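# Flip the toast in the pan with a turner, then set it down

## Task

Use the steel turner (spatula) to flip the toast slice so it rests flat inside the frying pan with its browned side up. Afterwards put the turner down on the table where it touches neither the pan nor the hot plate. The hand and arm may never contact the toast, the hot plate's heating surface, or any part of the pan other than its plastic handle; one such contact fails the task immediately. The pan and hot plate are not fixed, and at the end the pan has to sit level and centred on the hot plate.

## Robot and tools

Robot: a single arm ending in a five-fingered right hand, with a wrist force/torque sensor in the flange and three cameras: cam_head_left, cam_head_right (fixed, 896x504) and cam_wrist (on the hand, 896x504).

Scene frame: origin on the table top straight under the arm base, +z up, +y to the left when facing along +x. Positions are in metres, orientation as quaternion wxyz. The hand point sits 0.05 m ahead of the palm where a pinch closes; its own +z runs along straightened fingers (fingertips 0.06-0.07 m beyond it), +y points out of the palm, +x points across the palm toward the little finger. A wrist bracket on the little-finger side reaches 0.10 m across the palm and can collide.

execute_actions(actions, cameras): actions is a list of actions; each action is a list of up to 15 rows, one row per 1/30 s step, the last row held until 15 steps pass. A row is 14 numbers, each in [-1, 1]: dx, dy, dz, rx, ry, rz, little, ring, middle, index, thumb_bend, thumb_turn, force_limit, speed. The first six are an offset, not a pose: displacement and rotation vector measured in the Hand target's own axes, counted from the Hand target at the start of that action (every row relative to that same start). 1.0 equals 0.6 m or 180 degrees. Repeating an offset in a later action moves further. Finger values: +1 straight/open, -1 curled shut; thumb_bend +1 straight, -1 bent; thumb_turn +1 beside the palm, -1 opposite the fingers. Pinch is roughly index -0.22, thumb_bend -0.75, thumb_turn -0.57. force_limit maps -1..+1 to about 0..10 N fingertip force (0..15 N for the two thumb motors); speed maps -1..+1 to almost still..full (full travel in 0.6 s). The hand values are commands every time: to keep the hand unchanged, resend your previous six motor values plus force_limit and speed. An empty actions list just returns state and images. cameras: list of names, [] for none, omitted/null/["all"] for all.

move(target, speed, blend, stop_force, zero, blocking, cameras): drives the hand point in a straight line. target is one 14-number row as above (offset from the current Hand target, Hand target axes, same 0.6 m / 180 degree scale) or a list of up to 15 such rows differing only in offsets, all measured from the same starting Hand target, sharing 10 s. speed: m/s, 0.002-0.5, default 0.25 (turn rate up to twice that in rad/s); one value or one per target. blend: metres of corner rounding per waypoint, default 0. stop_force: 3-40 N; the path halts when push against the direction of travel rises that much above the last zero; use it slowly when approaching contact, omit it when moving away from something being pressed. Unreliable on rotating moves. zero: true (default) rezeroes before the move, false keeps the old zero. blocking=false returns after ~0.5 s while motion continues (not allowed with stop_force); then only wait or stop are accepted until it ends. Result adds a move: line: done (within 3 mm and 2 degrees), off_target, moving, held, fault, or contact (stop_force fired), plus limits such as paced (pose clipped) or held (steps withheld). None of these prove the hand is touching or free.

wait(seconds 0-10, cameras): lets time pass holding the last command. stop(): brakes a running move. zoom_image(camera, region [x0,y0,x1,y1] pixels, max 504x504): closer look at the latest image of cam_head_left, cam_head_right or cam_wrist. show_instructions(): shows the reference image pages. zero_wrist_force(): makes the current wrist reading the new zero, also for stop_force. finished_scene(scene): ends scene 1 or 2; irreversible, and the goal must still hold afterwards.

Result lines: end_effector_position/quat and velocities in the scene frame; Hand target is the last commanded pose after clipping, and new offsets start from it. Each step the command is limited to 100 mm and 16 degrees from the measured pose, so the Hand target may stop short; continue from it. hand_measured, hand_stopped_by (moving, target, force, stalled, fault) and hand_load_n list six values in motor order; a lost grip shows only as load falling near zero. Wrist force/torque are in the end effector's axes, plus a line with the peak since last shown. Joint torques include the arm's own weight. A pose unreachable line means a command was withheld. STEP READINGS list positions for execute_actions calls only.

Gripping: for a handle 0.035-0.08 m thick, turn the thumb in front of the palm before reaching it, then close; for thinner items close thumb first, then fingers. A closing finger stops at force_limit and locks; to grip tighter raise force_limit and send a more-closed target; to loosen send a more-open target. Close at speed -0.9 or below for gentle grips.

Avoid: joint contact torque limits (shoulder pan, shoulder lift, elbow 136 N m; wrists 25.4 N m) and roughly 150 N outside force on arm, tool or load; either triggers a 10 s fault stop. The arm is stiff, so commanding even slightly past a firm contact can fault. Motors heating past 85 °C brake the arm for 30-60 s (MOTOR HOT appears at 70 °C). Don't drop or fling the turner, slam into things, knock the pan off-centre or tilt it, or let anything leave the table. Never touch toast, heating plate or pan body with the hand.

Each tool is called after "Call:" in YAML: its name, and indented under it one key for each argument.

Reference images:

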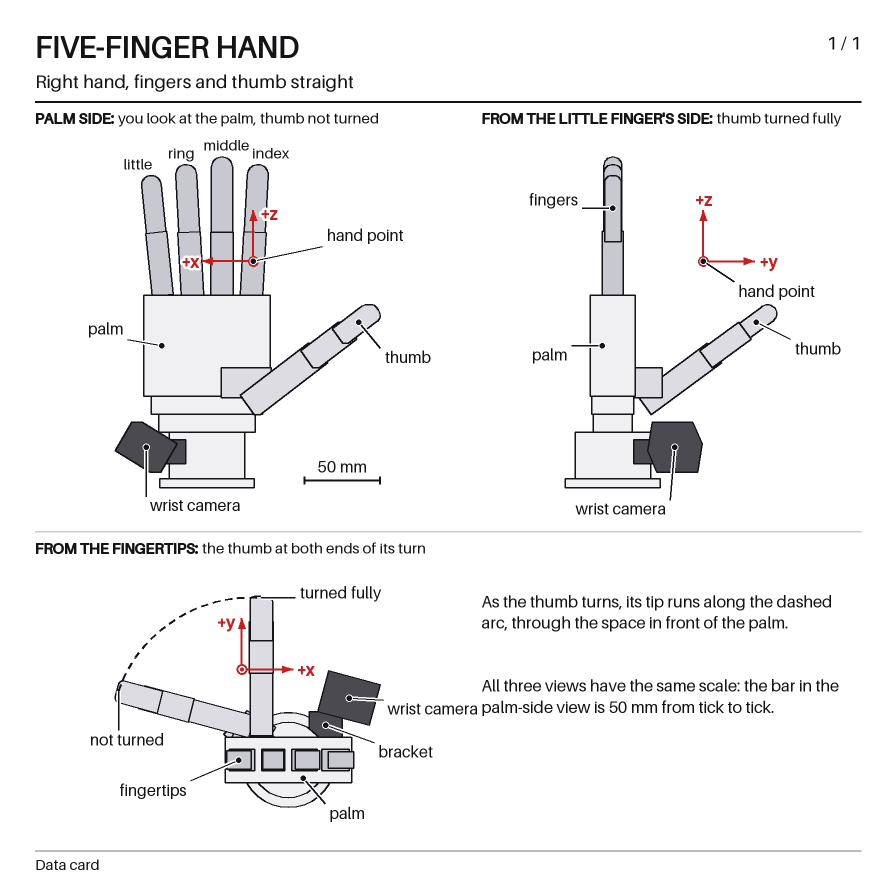

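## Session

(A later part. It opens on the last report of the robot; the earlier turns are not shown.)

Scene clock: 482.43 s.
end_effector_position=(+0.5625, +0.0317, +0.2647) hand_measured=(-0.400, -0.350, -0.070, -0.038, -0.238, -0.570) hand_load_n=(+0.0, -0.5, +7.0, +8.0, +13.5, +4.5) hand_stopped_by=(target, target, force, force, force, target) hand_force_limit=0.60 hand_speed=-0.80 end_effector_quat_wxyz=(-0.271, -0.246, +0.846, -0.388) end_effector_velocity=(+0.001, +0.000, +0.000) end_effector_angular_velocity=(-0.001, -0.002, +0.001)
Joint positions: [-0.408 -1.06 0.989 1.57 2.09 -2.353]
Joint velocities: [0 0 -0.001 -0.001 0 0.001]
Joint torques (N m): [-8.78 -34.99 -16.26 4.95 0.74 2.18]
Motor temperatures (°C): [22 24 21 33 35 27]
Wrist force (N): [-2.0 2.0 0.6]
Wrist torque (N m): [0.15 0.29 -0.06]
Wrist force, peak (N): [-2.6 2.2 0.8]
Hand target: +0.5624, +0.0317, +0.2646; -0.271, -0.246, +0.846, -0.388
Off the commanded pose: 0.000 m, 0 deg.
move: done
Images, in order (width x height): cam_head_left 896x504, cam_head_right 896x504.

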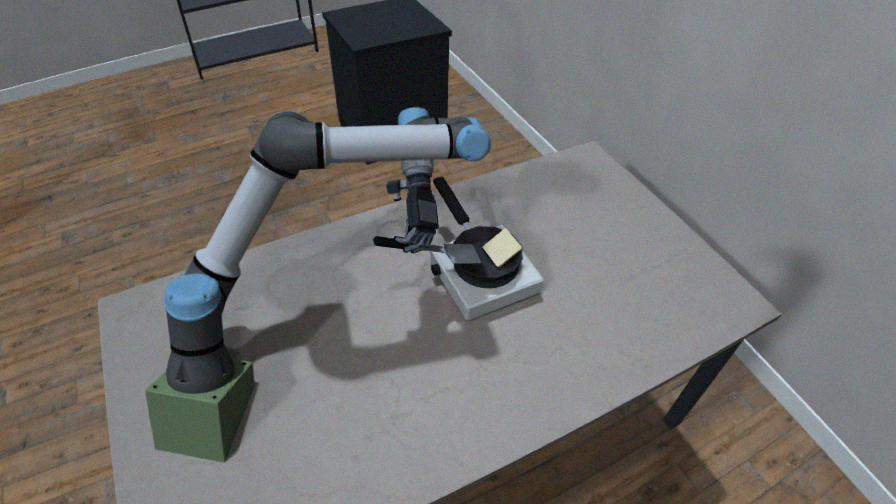

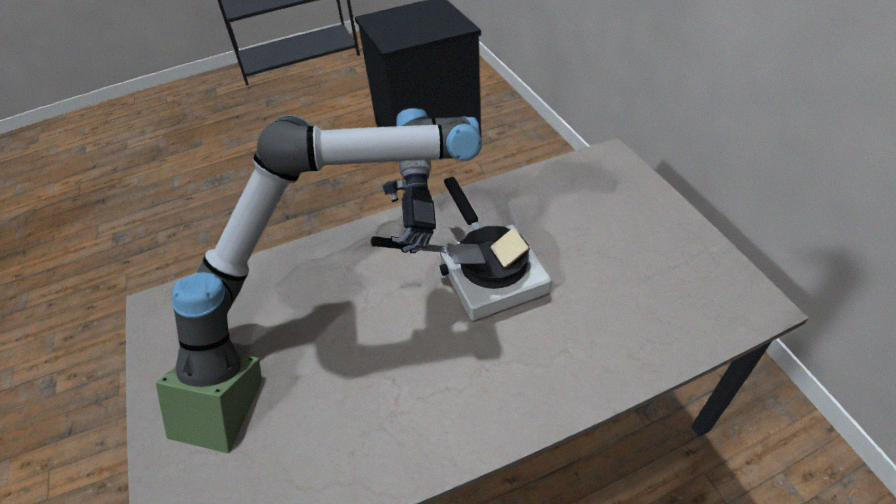

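Call:
move:
  target: [0.1245,-0.1002,-0.1061,0,0,0,-0.4,-0.35,-0.35,-0.5,-0.95,-0.57,0.6,-0.8]
  speed: 0.1
  cameras: []

Call:
move:
  target: [-0.1927,-0.5193,0.2652,0.433,-0.3484,-0.3691,-0.4,-0.35,-0.35,-0.5,-0.95,-0.57,0.6,-0.8]
  speed: 0.2

Scene clock: 536.80 s.
end_effector_position=(+0.5623, +0.0319, +0.3795) hand_measured=(-0.400, -0.350, -0.070, -0.038, -0.238, -0.570) hand_load_n=(+0.0, +0.0, +7.0, +8.0, +13.5, +4.5) hand_stopped_by=(target, target, force, force, force, target) hand_force_limit=0.60 hand_speed=-0.80 end_effector_quat_wxyz=(-0.271, -0.246, +0.846, -0.388) end_effector_velocity=(+0.000, +0.000, +0.000) end_effector_angular_velocity=(+0.001, +0.002, +0.002)
Joint positions: [-0.515 -1.084 0.745 1.778 2.079 -2.476]
Joint velocities: [0.001 0.001 -0.001 0 0 -0.002]
Joint torques (N m): [-12.42 -41.74 -24.02 1.22 2.85 1.87]
Motor temperatures (°C): [22 24 21 33 35 27]
Wrist force (N): [-2.0 2.2 0.2]
Wrist torque (N m): [0.14 0.30 -0.05]
Wrist force, peak (N): [-3.2 2.7 1.8]
Hand target: +0.5623, +0.0319, +0.3797; -0.271, -0.246, +0.846, -0.388
Off the commanded pose: 0.000 m, 0 deg.
move: done
No camera images: "cameras" was empty.

Scene clock: 542.77 s.
end_effector_position=(+0.7997, -0.2498, +0.3794) hand_measured=(-0.400, -0.350, -0.070, -0.038, -0.238, -0.570) hand_load_n=(+0.5, -1.0, +7.0, +8.0, +13.5, +4.5) hand_stopped_by=(target, target, force, force, force, target) hand_force_limit=0.60 hand_speed=-0.80 end_effector_quat_wxyz=(-0.200, +0.856, -0.209, +0.428) end_effector_velocity=(+0.000, +0.000, +0.000) end_effector_angular_velocity=(+0.001, +0.000, -0.001)
Joint positions: [-1.093 -0.582 0.161 1.058 0.357 -4.299]
Joint velocities: [-0.001 0 0 -0.001 0 0.002]
Joint torques (N m): [-19.8 -54.49 -15.68 -1.5 -1.55 2.11]
Motor temperatures (°C): [22 24 21 33 35 27]
Wrist force (N): [-2.7 2.0 0.7]
Wrist torque (N m): [0.14 0.32 -0.07]
Wrist force, peak (N): [-2.7 2.8 -0.3]
Hand target: +0.7998, -0.2498, +0.3795; -0.200, +0.856, -0.209, +0.428
Off the commanded pose: 0.000 m, 0 deg.
move: done
camera_calibration:
cam_wrist: T_world_to_cam=[[-0.027376, -0.952555, -0.303134, -0.107158], [-0.936347, 0.130614, -0.325876, 0.905455], [0.350008, 0.274917, -0.895497, 0.24206], [0, 0, 0, 1]] pos_world=[0.760163, -0.286885, 0.479347]

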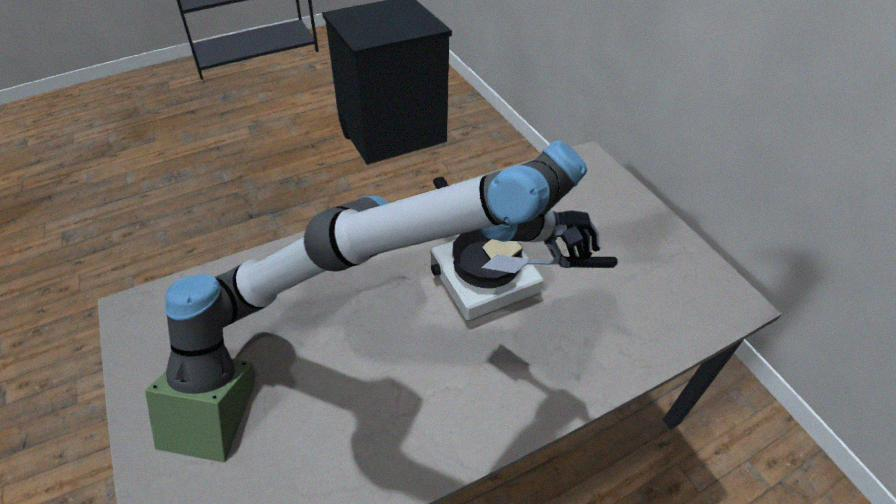

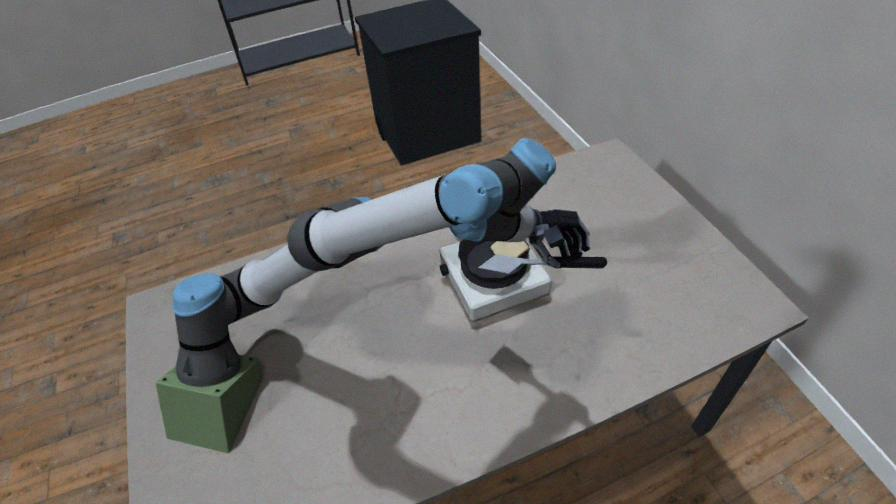

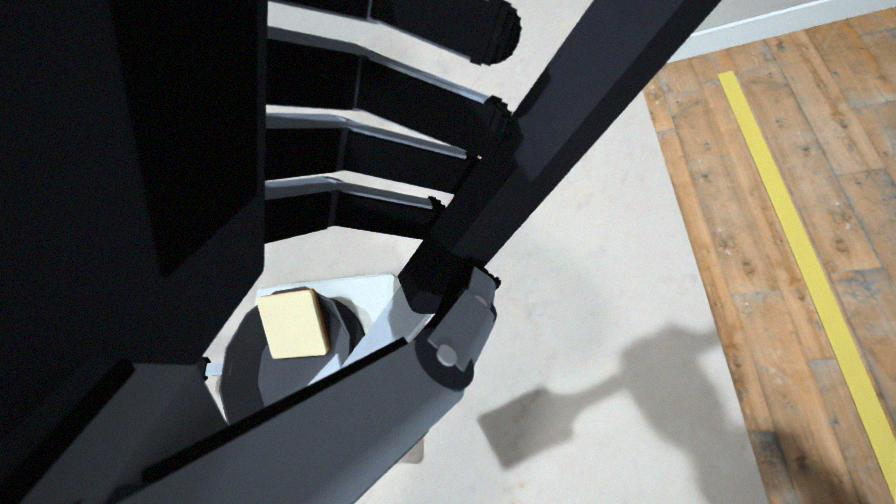

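Call:
wait:
  seconds: 0

Call:
zoom_image:
  camera: "cam_head_left"
  region: [420, 200, 560, 290]

Call:
zoom_image:
  camera: "cam_wrist"
  region: [200, 100, 600, 400]

Scene clock: 555.13 s.
end_effector_position=(+0.7997, -0.2497, +0.3795) hand_measured=(-0.400, -0.350, -0.070, -0.038, -0.238, -0.570) hand_load_n=(+0.0, -0.5, +7.0, +8.0, +13.5, +4.5) hand_stopped_by=(target, target, force, force, force, target) hand_force_limit=0.60 hand_speed=-0.80 end_effector_quat_wxyz=(-0.200, +0.856, -0.209, +0.429) end_effector_velocity=(+0.000, +0.000, +0.000) end_effector_angular_velocity=(+0.000, +0.000, +0.001)
Joint positions: [-1.093 -0.582 0.161 1.058 0.356 -4.299]
Joint velocities: [0 0 0 0 0 0]
Joint torques (N m): [-20.42 -55.66 -21.4 1.91 -1.3 2.28]
Motor temperatures (°C): [22 24 21 33 35 27]
Wrist force (N): [-2.6 1.9 0.6]
Wrist torque (N m): [0.13 0.32 -0.08]
Wrist force, peak (N): [-2.8 2.0 0.9]
Hand target: +0.7998, -0.2498, +0.3795; -0.200, +0.856, -0.209, +0.428
Off the commanded pose: 0.000 m, 0 deg.
camera_calibration:
cam_wrist: T_world_to_cam=[[-0.0273174, -0.952569, -0.303094, -0.107117], [-0.936324, 0.130567, -0.325958, 0.905497], [0.350072, 0.27489, -0.89548, 0.242059], [0, 0, 0, 1]] pos_world=[0.760175, -0.286804, 0.479447]

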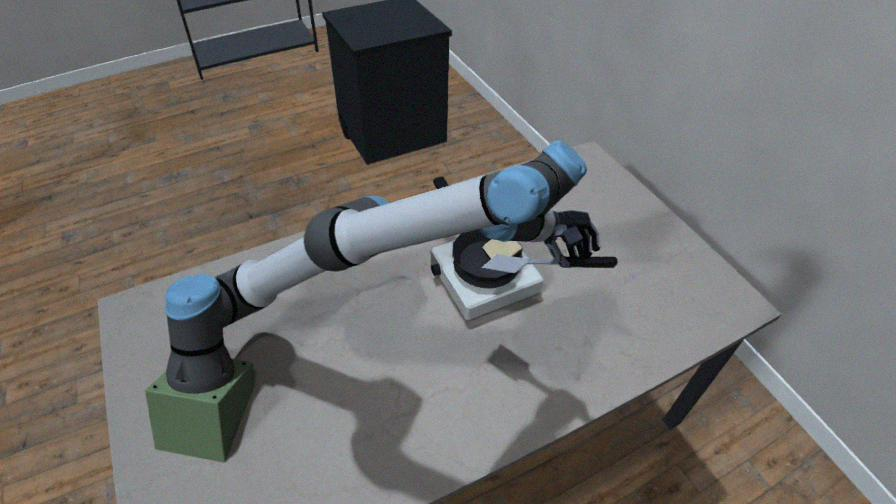

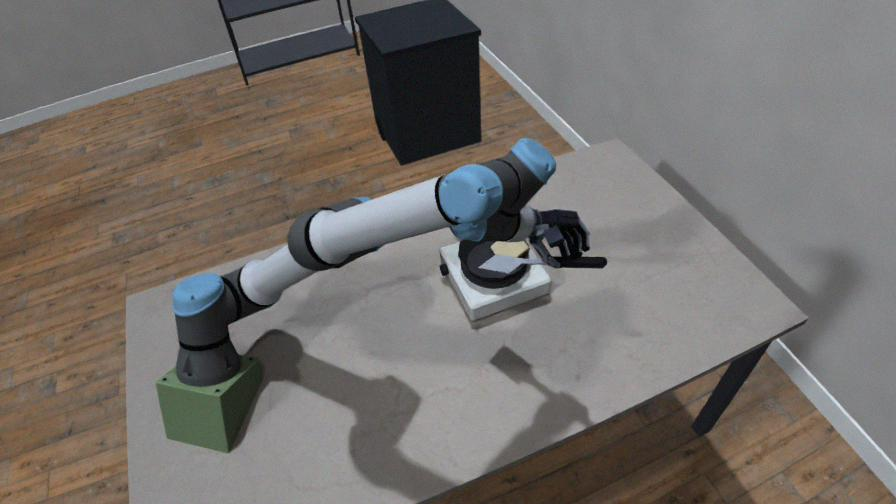

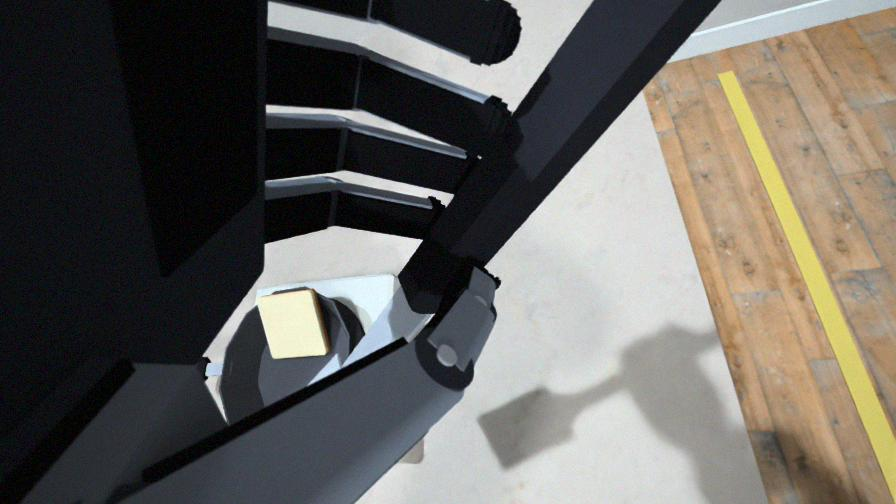

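Scaled by 3.600.

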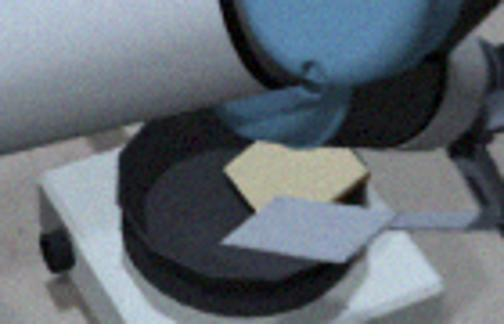

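Scaled by 1.260.

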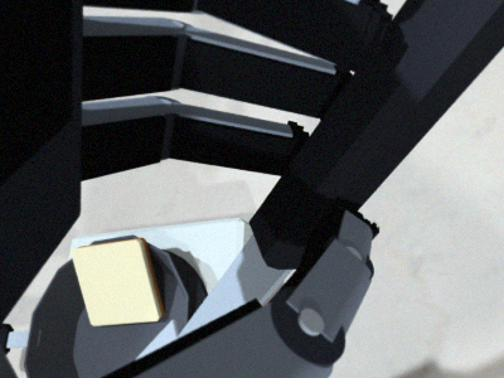

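Call:
move:
  target: [-0.0217,-0.1518,0.1677,-0.0208,0.0577,-0.0789,-0.4,-0.35,-0.35,-0.5,-0.95,-0.57,0.6,-0.8]
  speed: 0.12

Call:
zoom_image:
  camera: "cam_head_left"
  region: [420, 200, 560, 290]

Call:
zoom_image:
  camera: "cam_head_right"
  region: [430, 200, 570, 290]

Call:
zoom_image:
  camera: "cam_wrist"
  region: [200, 200, 600, 500]

Scene clock: 570.33 s.
end_effector_position=(+0.8918, -0.1507, +0.3630) hand_measured=(-0.400, -0.350, -0.070, -0.038, -0.238, -0.570) hand_load_n=(+0.0, -0.5, +7.0, +8.0, +13.5, +4.5) hand_stopped_by=(target, target, force, force, force, target) hand_force_limit=0.60 hand_speed=-0.80 end_effector_quat_wxyz=(-0.098, +0.839, -0.132, +0.518) end_effector_velocity=(+0.000, +0.000, +0.001) end_effector_angular_velocity=(-0.002, -0.002, +0.000)
Joint positions: [-0.854 -0.897 0.618 0.497 0.725 -4.138]
Joint velocities: [0 0 -0.002 0 0.001 0]
Joint torques (N m): [-16.91 -30.88 -25.67 1.07 2.23 1.64]
Motor temperatures (°C): [22 24 21 33 35 27]
Wrist force (N): [-3.0 1.8 0.0]
Wrist torque (N m): [0.24 0.29 -0.12]
Wrist force, peak (N): [-3.0 2.5 0.3]
Hand target: +0.8918, -0.1507, +0.3630; -0.098, +0.839, -0.132, +0.518
Off the commanded pose: 0.000 m, 0 deg.
move: done
camera_calibration:
cam_wrist: T_world_to_cam=[[0.000167129, -0.999282, -0.0378872, -0.143045], [-0.872092, 0.0183941, -0.488995, 0.958378], [0.489341, 0.0331228, -0.871463, -0.00146708], [0, 0, 0, 1]] pos_world=[0.836536, -0.160522, 0.461944]

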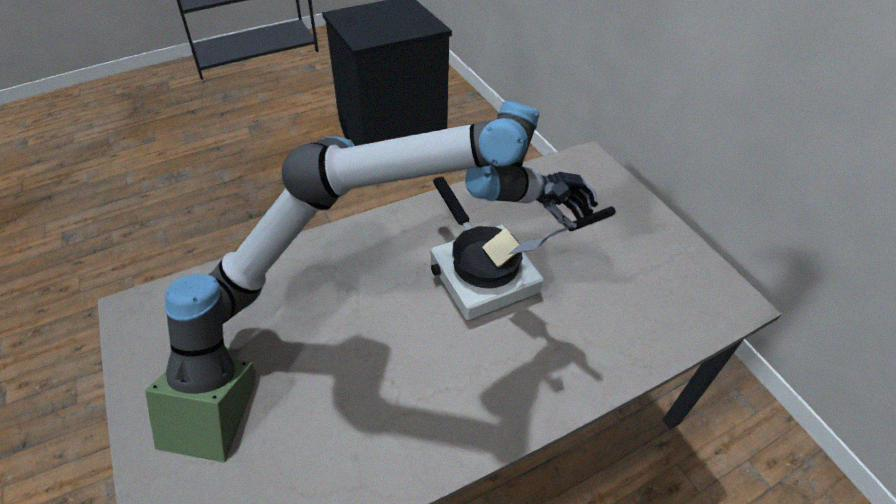

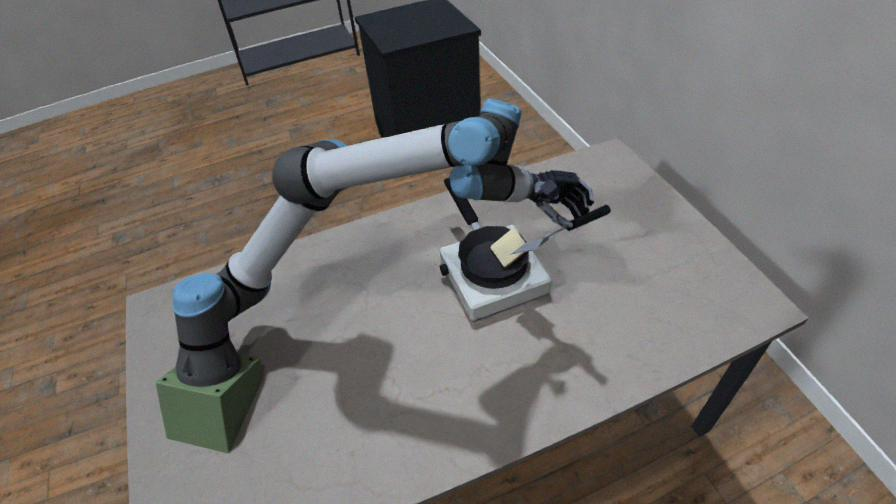

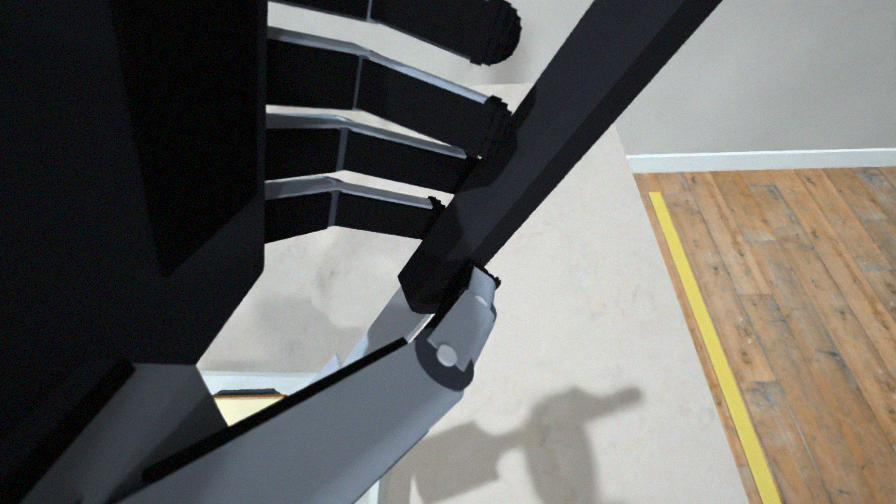

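Scaled by 3.600.

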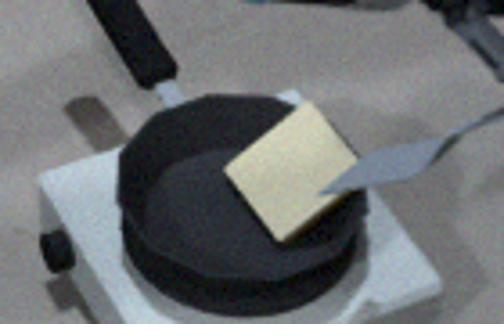

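Scaled by 3.600.

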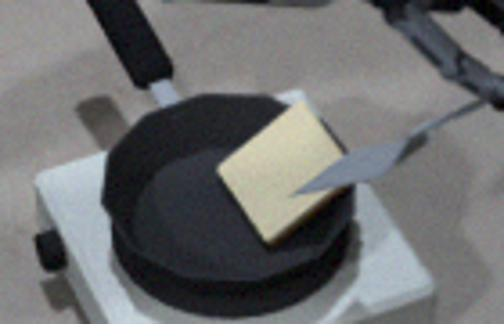

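Scaled by 1.260.

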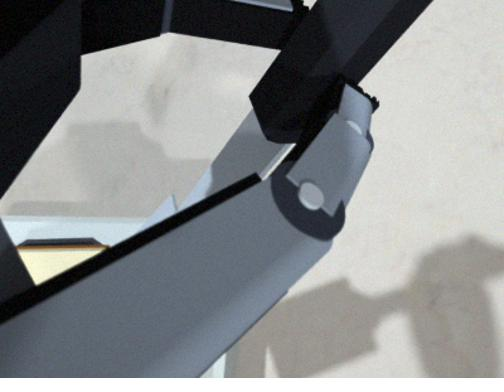

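Call:
move:
  target: [-0.0988,0.0313,0.0347,0,0,0,-0.4,-0.35,-0.35,-0.5,-0.95,-0.57,0.6,-0.8]
  speed: 0.05
  stop_force: 5

Call:
zoom_image:
  camera: "cam_head_left"
  region: [450, 215, 550, 280]

Call:
zoom_image:
  camera: "cam_head_right"
  region: [460, 215, 560, 280]

Scene clock: 584.80 s.
end_effector_position=(+0.8829, -0.1487, +0.2981) hand_measured=(-0.400, -0.350, -0.070, -0.038, -0.238, -0.570) hand_load_n=(+0.0, -0.5, +7.0, +8.0, +13.5, +4.5) hand_stopped_by=(target, target, force, force, force, target) hand_force_limit=0.60 hand_speed=-0.80 end_effector_quat_wxyz=(-0.098, +0.839, -0.132, +0.518) end_effector_velocity=(+0.000, -0.001, +0.000) end_effector_angular_velocity=(+0.000, +0.001, -0.001)
Joint positions: [-0.811 -0.955 0.867 0.297 0.768 -4.124]
Joint velocities: [-0.001 0 0.001 0 0 0]
Joint torques (N m): [-29.87 -30.22 -13.43 1.56 -0.65 -1.78]
Motor temperatures (°C): [22 24 21 33 35 27]
Wrist force (N): [-3.0 1.4 0.0]
Wrist torque (N m): [0.22 0.39 -0.12]
Wrist force, peak (N): [-3.6 1.7 0.0]
Hand target: +0.8829, -0.1487, +0.2981; -0.098, +0.839, -0.132, +0.518
Off the commanded pose: 0.000 m, 0 deg.
move: done
camera_calibration:
cam_wrist: T_world_to_cam=[[0.0000706387, -0.99928, -0.0379524, -0.143487], [-0.872075, 0.0185113, -0.489021, 0.918861], [0.489372, 0.0331319, -0.871446, -0.0538285], [0, 0, 0, 1]] pos_world=[0.827668, -0.158609, 0.396988]

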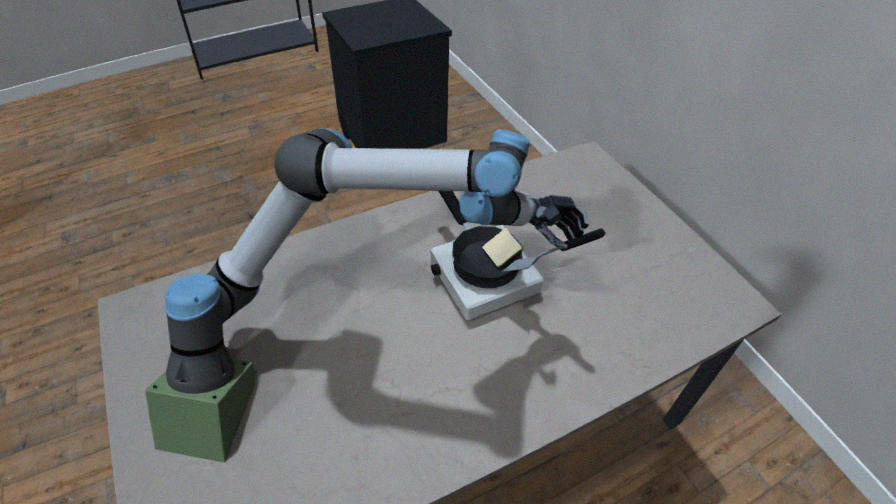

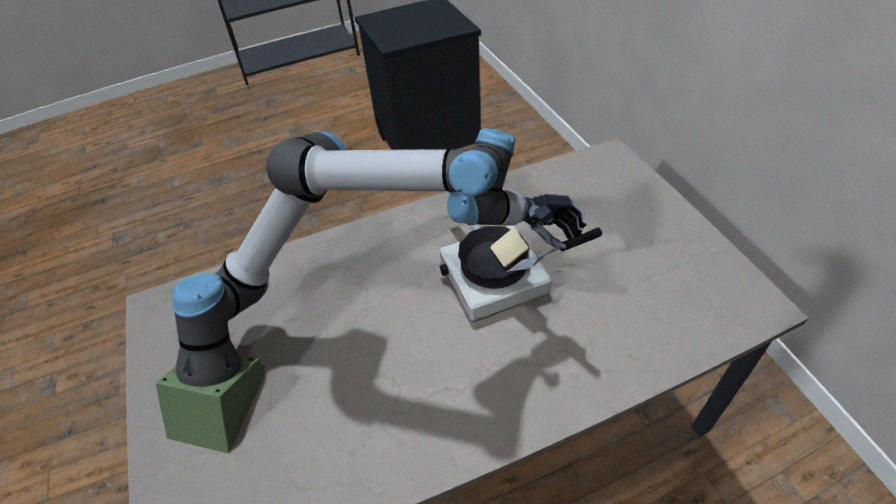

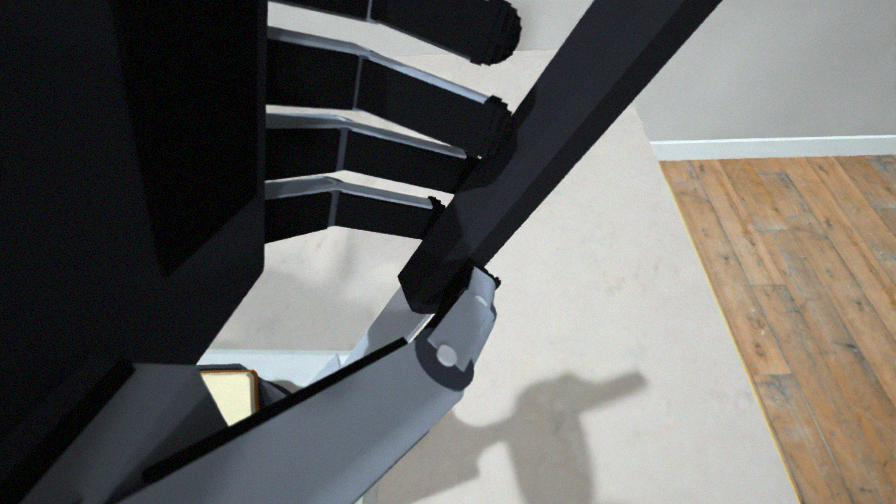

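Scaled by 5.040.

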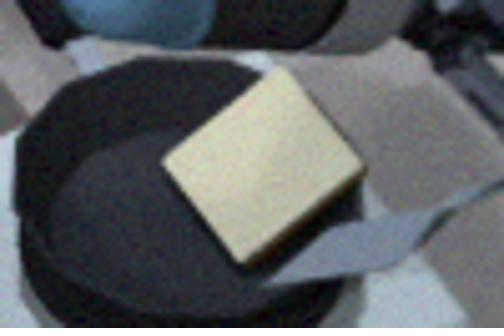

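Scaled by 5.040.

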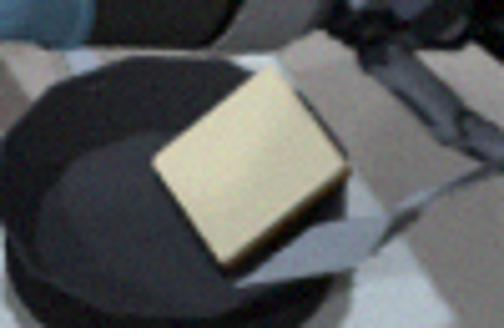

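Call:
move:
  target: [0.0017,0.0062,-0.012,0.0767,0.0322,0.0033,-0.4,-0.35,-0.35,-0.5,-0.95,-0.57,0.6,-0.8]
  speed: 0.08

Call:
zoom_image:
  camera: "cam_head_left"
  region: [450, 215, 550, 280]

Call:
zoom_image:
  camera: "cam_head_right"
  region: [460, 215, 560, 280]

Scene clock: 594.00 s.
end_effector_position=(+0.8765, -0.1529, +0.3011) hand_measured=(-0.400, -0.350, -0.070, -0.038, -0.238, -0.570) hand_load_n=(+0.0, +0.0, +7.5, +7.5, +13.5, +4.0) hand_stopped_by=(target, target, force, force, force, target) hand_force_limit=0.60 hand_speed=-0.80 end_effector_quat_wxyz=(-0.194, +0.794, -0.078, +0.571) end_effector_velocity=(+0.000, +0.000, -0.001) end_effector_angular_velocity=(-0.001, +0.000, +0.001)
Joint positions: [-0.875 -1.059 1.18 -0.291 0.591 -3.819]
Joint velocities: [0.001 0 0 -0.001 0 -0.001]
Joint torques (N m): [-15.19 -25.08 -21.53 -2.64 1.88 -0.37]
Motor temperatures (°C): [22 24 21 33 35 27]
Wrist force (N): [-3.1 2.0 -0.8]
Wrist torque (N m): [0.29 0.34 -0.11]
Wrist force, peak (N): [-3.0 2.3 -0.9]
Hand target: +0.8765, -0.1529, +0.3010; -0.194, +0.794, -0.078, +0.571
Off the commanded pose: 0.000 m, 0 deg.
move: done
camera_calibration:
cam_wrist: T_world_to_cam=[[0.180984, -0.975946, -0.121546, -0.277315], [-0.770288, -0.0638248, -0.634494, 0.856831], [0.611474, 0.208459, -0.763312, -0.160709], [0, 0, 0, 1]] pos_world=[0.808466, -0.182457, 0.387276]

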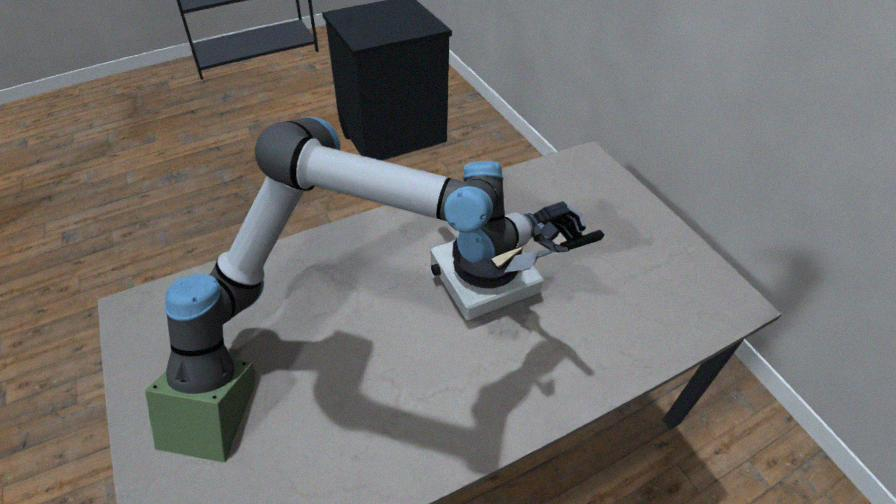

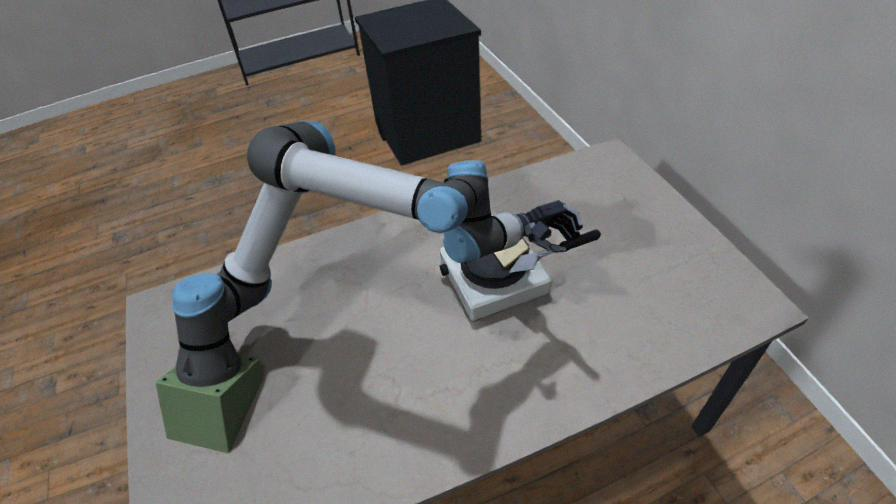

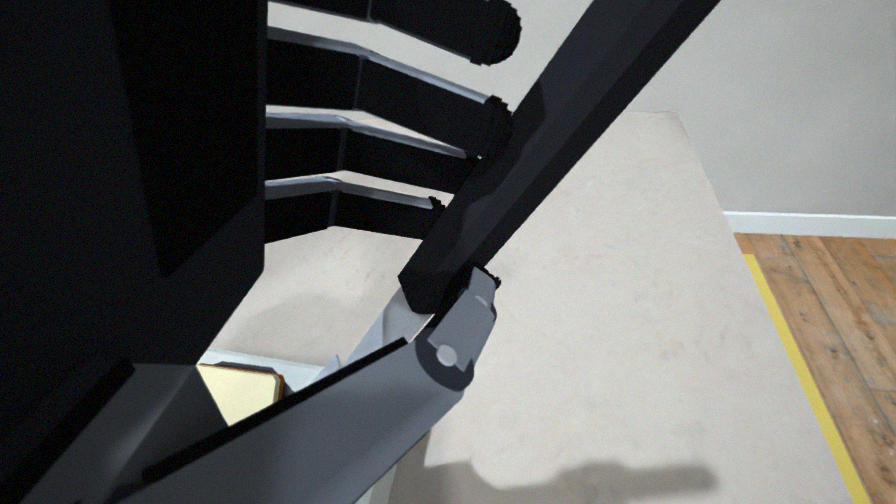

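Scaled by 5.040.

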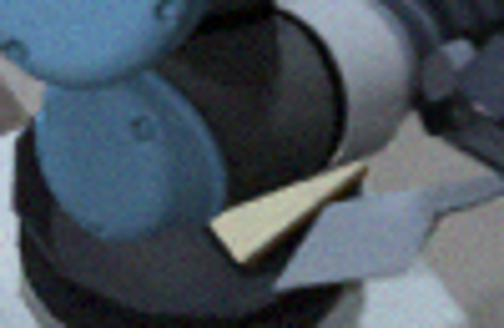

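Scaled by 5.040.

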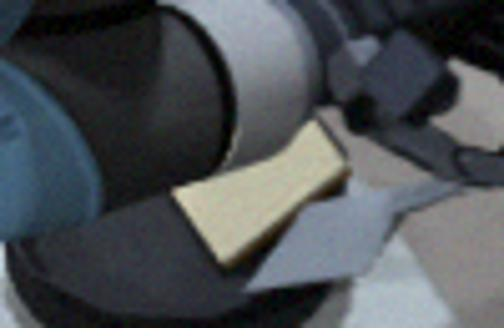

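Call:
move:
  target: [-0.0321,0.0146,0.01,0,0,0,-0.4,-0.35,-0.35,-0.5,-0.95,-0.57,0.6,-0.8]
  speed: 0.02
  stop_force: 3

Call:
zoom_image:
  camera: "cam_head_left"
  region: [450, 215, 550, 280]

Call:
zoom_image:
  camera: "cam_head_right"
  region: [460, 215, 560, 280]

Scene clock: 603.87 s.
end_effector_position=(+0.8766, -0.1529, +0.2790) hand_measured=(-0.400, -0.350, -0.070, -0.038, -0.238, -0.570) hand_load_n=(+0.0, +0.0, +7.5, +8.5, +12.5, +5.0) hand_stopped_by=(target, target, force, force, force, target) hand_force_limit=0.60 hand_speed=-0.80 end_effector_quat_wxyz=(-0.194, +0.794, -0.078, +0.571) end_effector_velocity=(+0.000, +0.000, -0.001) end_effector_angular_velocity=(+0.001, +0.001, +0.001)
Joint positions: [-0.859 -1.048 1.214 -0.331 0.607 -3.824]
Joint velocities: [0.001 0.001 0 -0.001 0 0.001]
Joint torques (N m): [-29 -46.87 -26.63 0.87 0.01 1.53]
Motor temperatures (°C): [22 24 21 33 35 27]
Wrist force (N): [-2.6 1.7 -0.6]
Wrist torque (N m): [0.33 0.24 0.01]
Wrist force, peak (N): [-3.1 2.2 -0.9]
Hand target: +0.8766, -0.1529, +0.2790; -0.194, +0.794, -0.078, +0.571
Off the commanded pose: 0.000 m, 0 deg.
move: done
camera_calibration:
cam_wrist: T_world_to_cam=[[0.18105, -0.975919, -0.121666, -0.280105], [-0.770324, -0.0638129, -0.634452, 0.842865], [0.61141, 0.20859, -0.763327, -0.177557], [0, 0, 0, 1]] pos_world=[0.808552, -0.182537, 0.365144]

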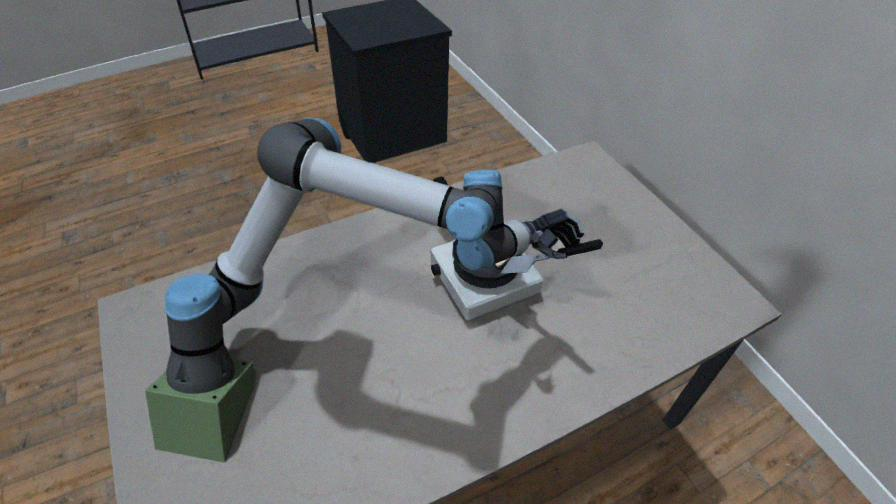

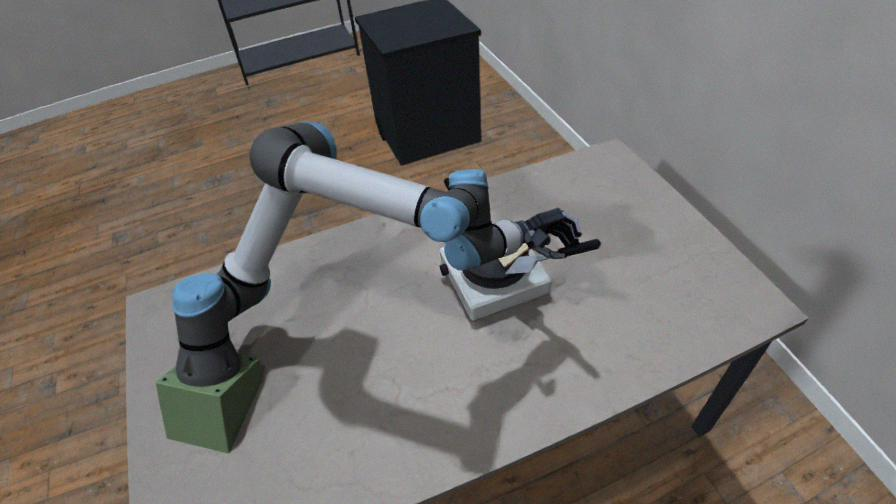

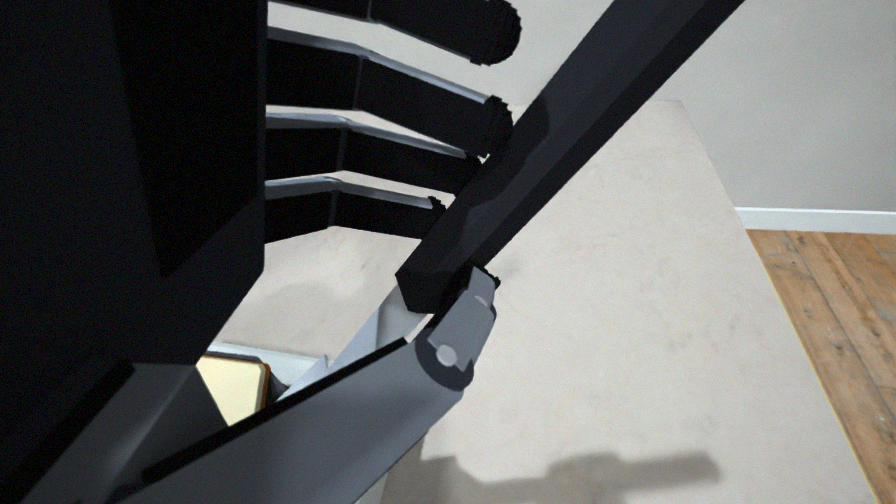

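Scaled by 5.040.

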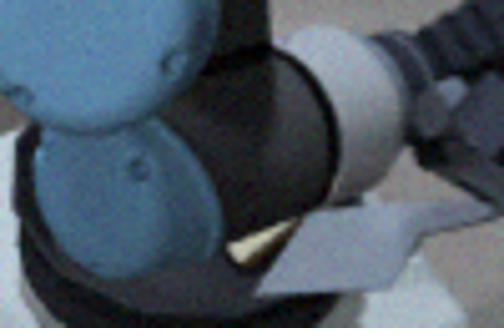

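Scaled by 5.040.

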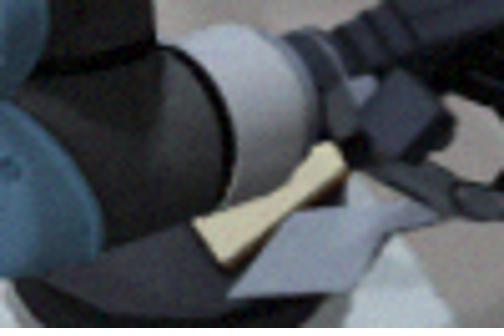

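Call:
move:
  target: [0.0535,-0.0888,-0.0348,-0.0079,0.0248,-0.0614,-0.4,-0.35,-0.35,-0.5,-0.95,-0.57,0.6,-0.8]
  speed: 0.06

Call:
zoom_image:
  camera: "cam_head_left"
  region: [450, 215, 550, 280]

Call:
zoom_image:
  camera: "cam_head_right"
  region: [460, 215, 560, 280]

Scene clock: 620.40 s.
end_effector_position=(+0.8625, -0.1198, +0.3341) hand_measured=(-0.400, -0.350, -0.070, -0.038, -0.238, -0.570) hand_load_n=(+0.0, +0.0, +7.0, +8.0, +13.5, +4.0) hand_stopped_by=(target, target, force, force, force, target) hand_force_limit=0.60 hand_speed=-0.80 end_effector_quat_wxyz=(-0.125, +0.777, -0.016, +0.617) end_effector_velocity=(+0.000, -0.001, -0.003) end_effector_angular_velocity=(+0.011, +0.005, -0.001)
Joint positions: [-0.849 -1.198 1.333 -0.356 0.691 -3.974]
Joint velocities: [0 0.005 -0.003 0.001 -0.003 0.01]
Joint torques (N m): [-17.64 -21.54 -27.31 -2.33 -0.12 2]
Motor temperatures (°C): [22 24 21 33 35 27]
Wrist force (N): [-3.3 1.8 -0.7]
Wrist torque (N m): [0.35 0.38 -0.11]
Wrist force, peak (N): [-3.7 1.4 -0.6]
Hand target: +0.8625, -0.1199, +0.3340; -0.125, +0.777, -0.016, +0.617
Off the commanded pose: 0.000 m, 0 deg.
move: done
camera_calibration:
cam_wrist: T_world_to_cam=[[0.183244, -0.980115, 0.0761357, -0.307045], [-0.700691, -0.184539, -0.689186, 0.812872], [0.689531, 0.0729414, -0.720574, -0.231742], [0, 0, 0, 1]] pos_world=[0.785629, -0.13403, 0.41661]

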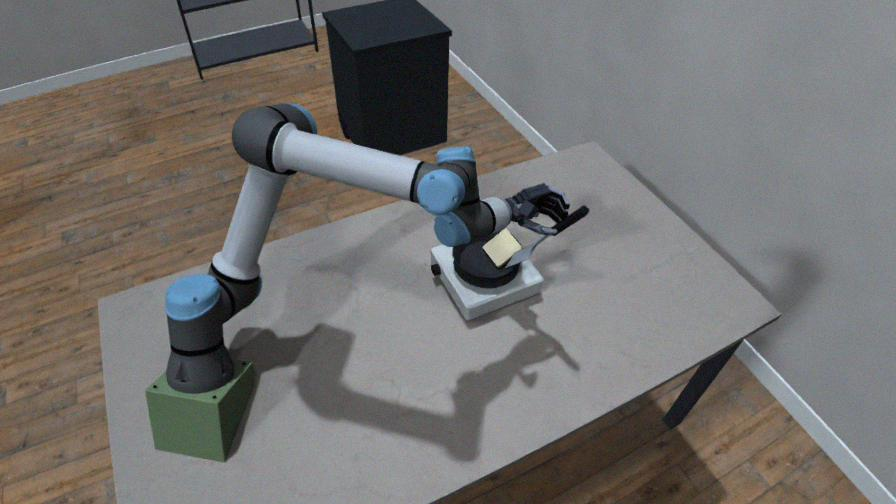

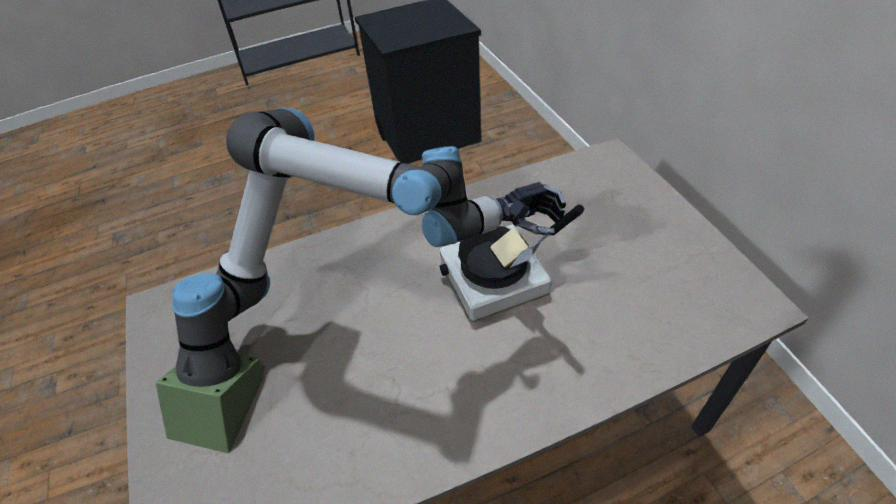

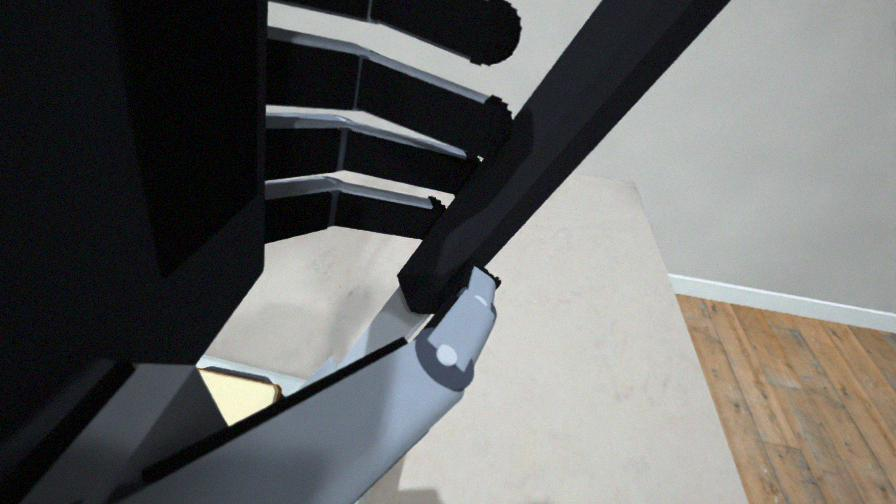

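Scaled by 5.040.

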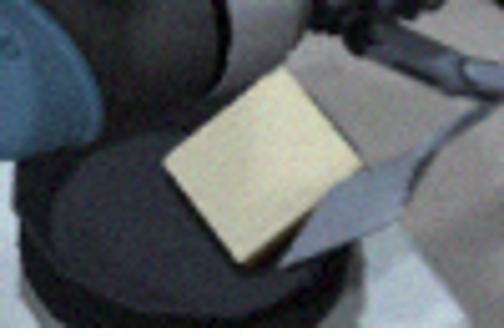

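Scaled by 5.040.

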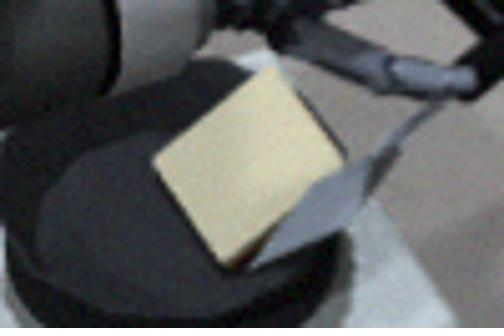

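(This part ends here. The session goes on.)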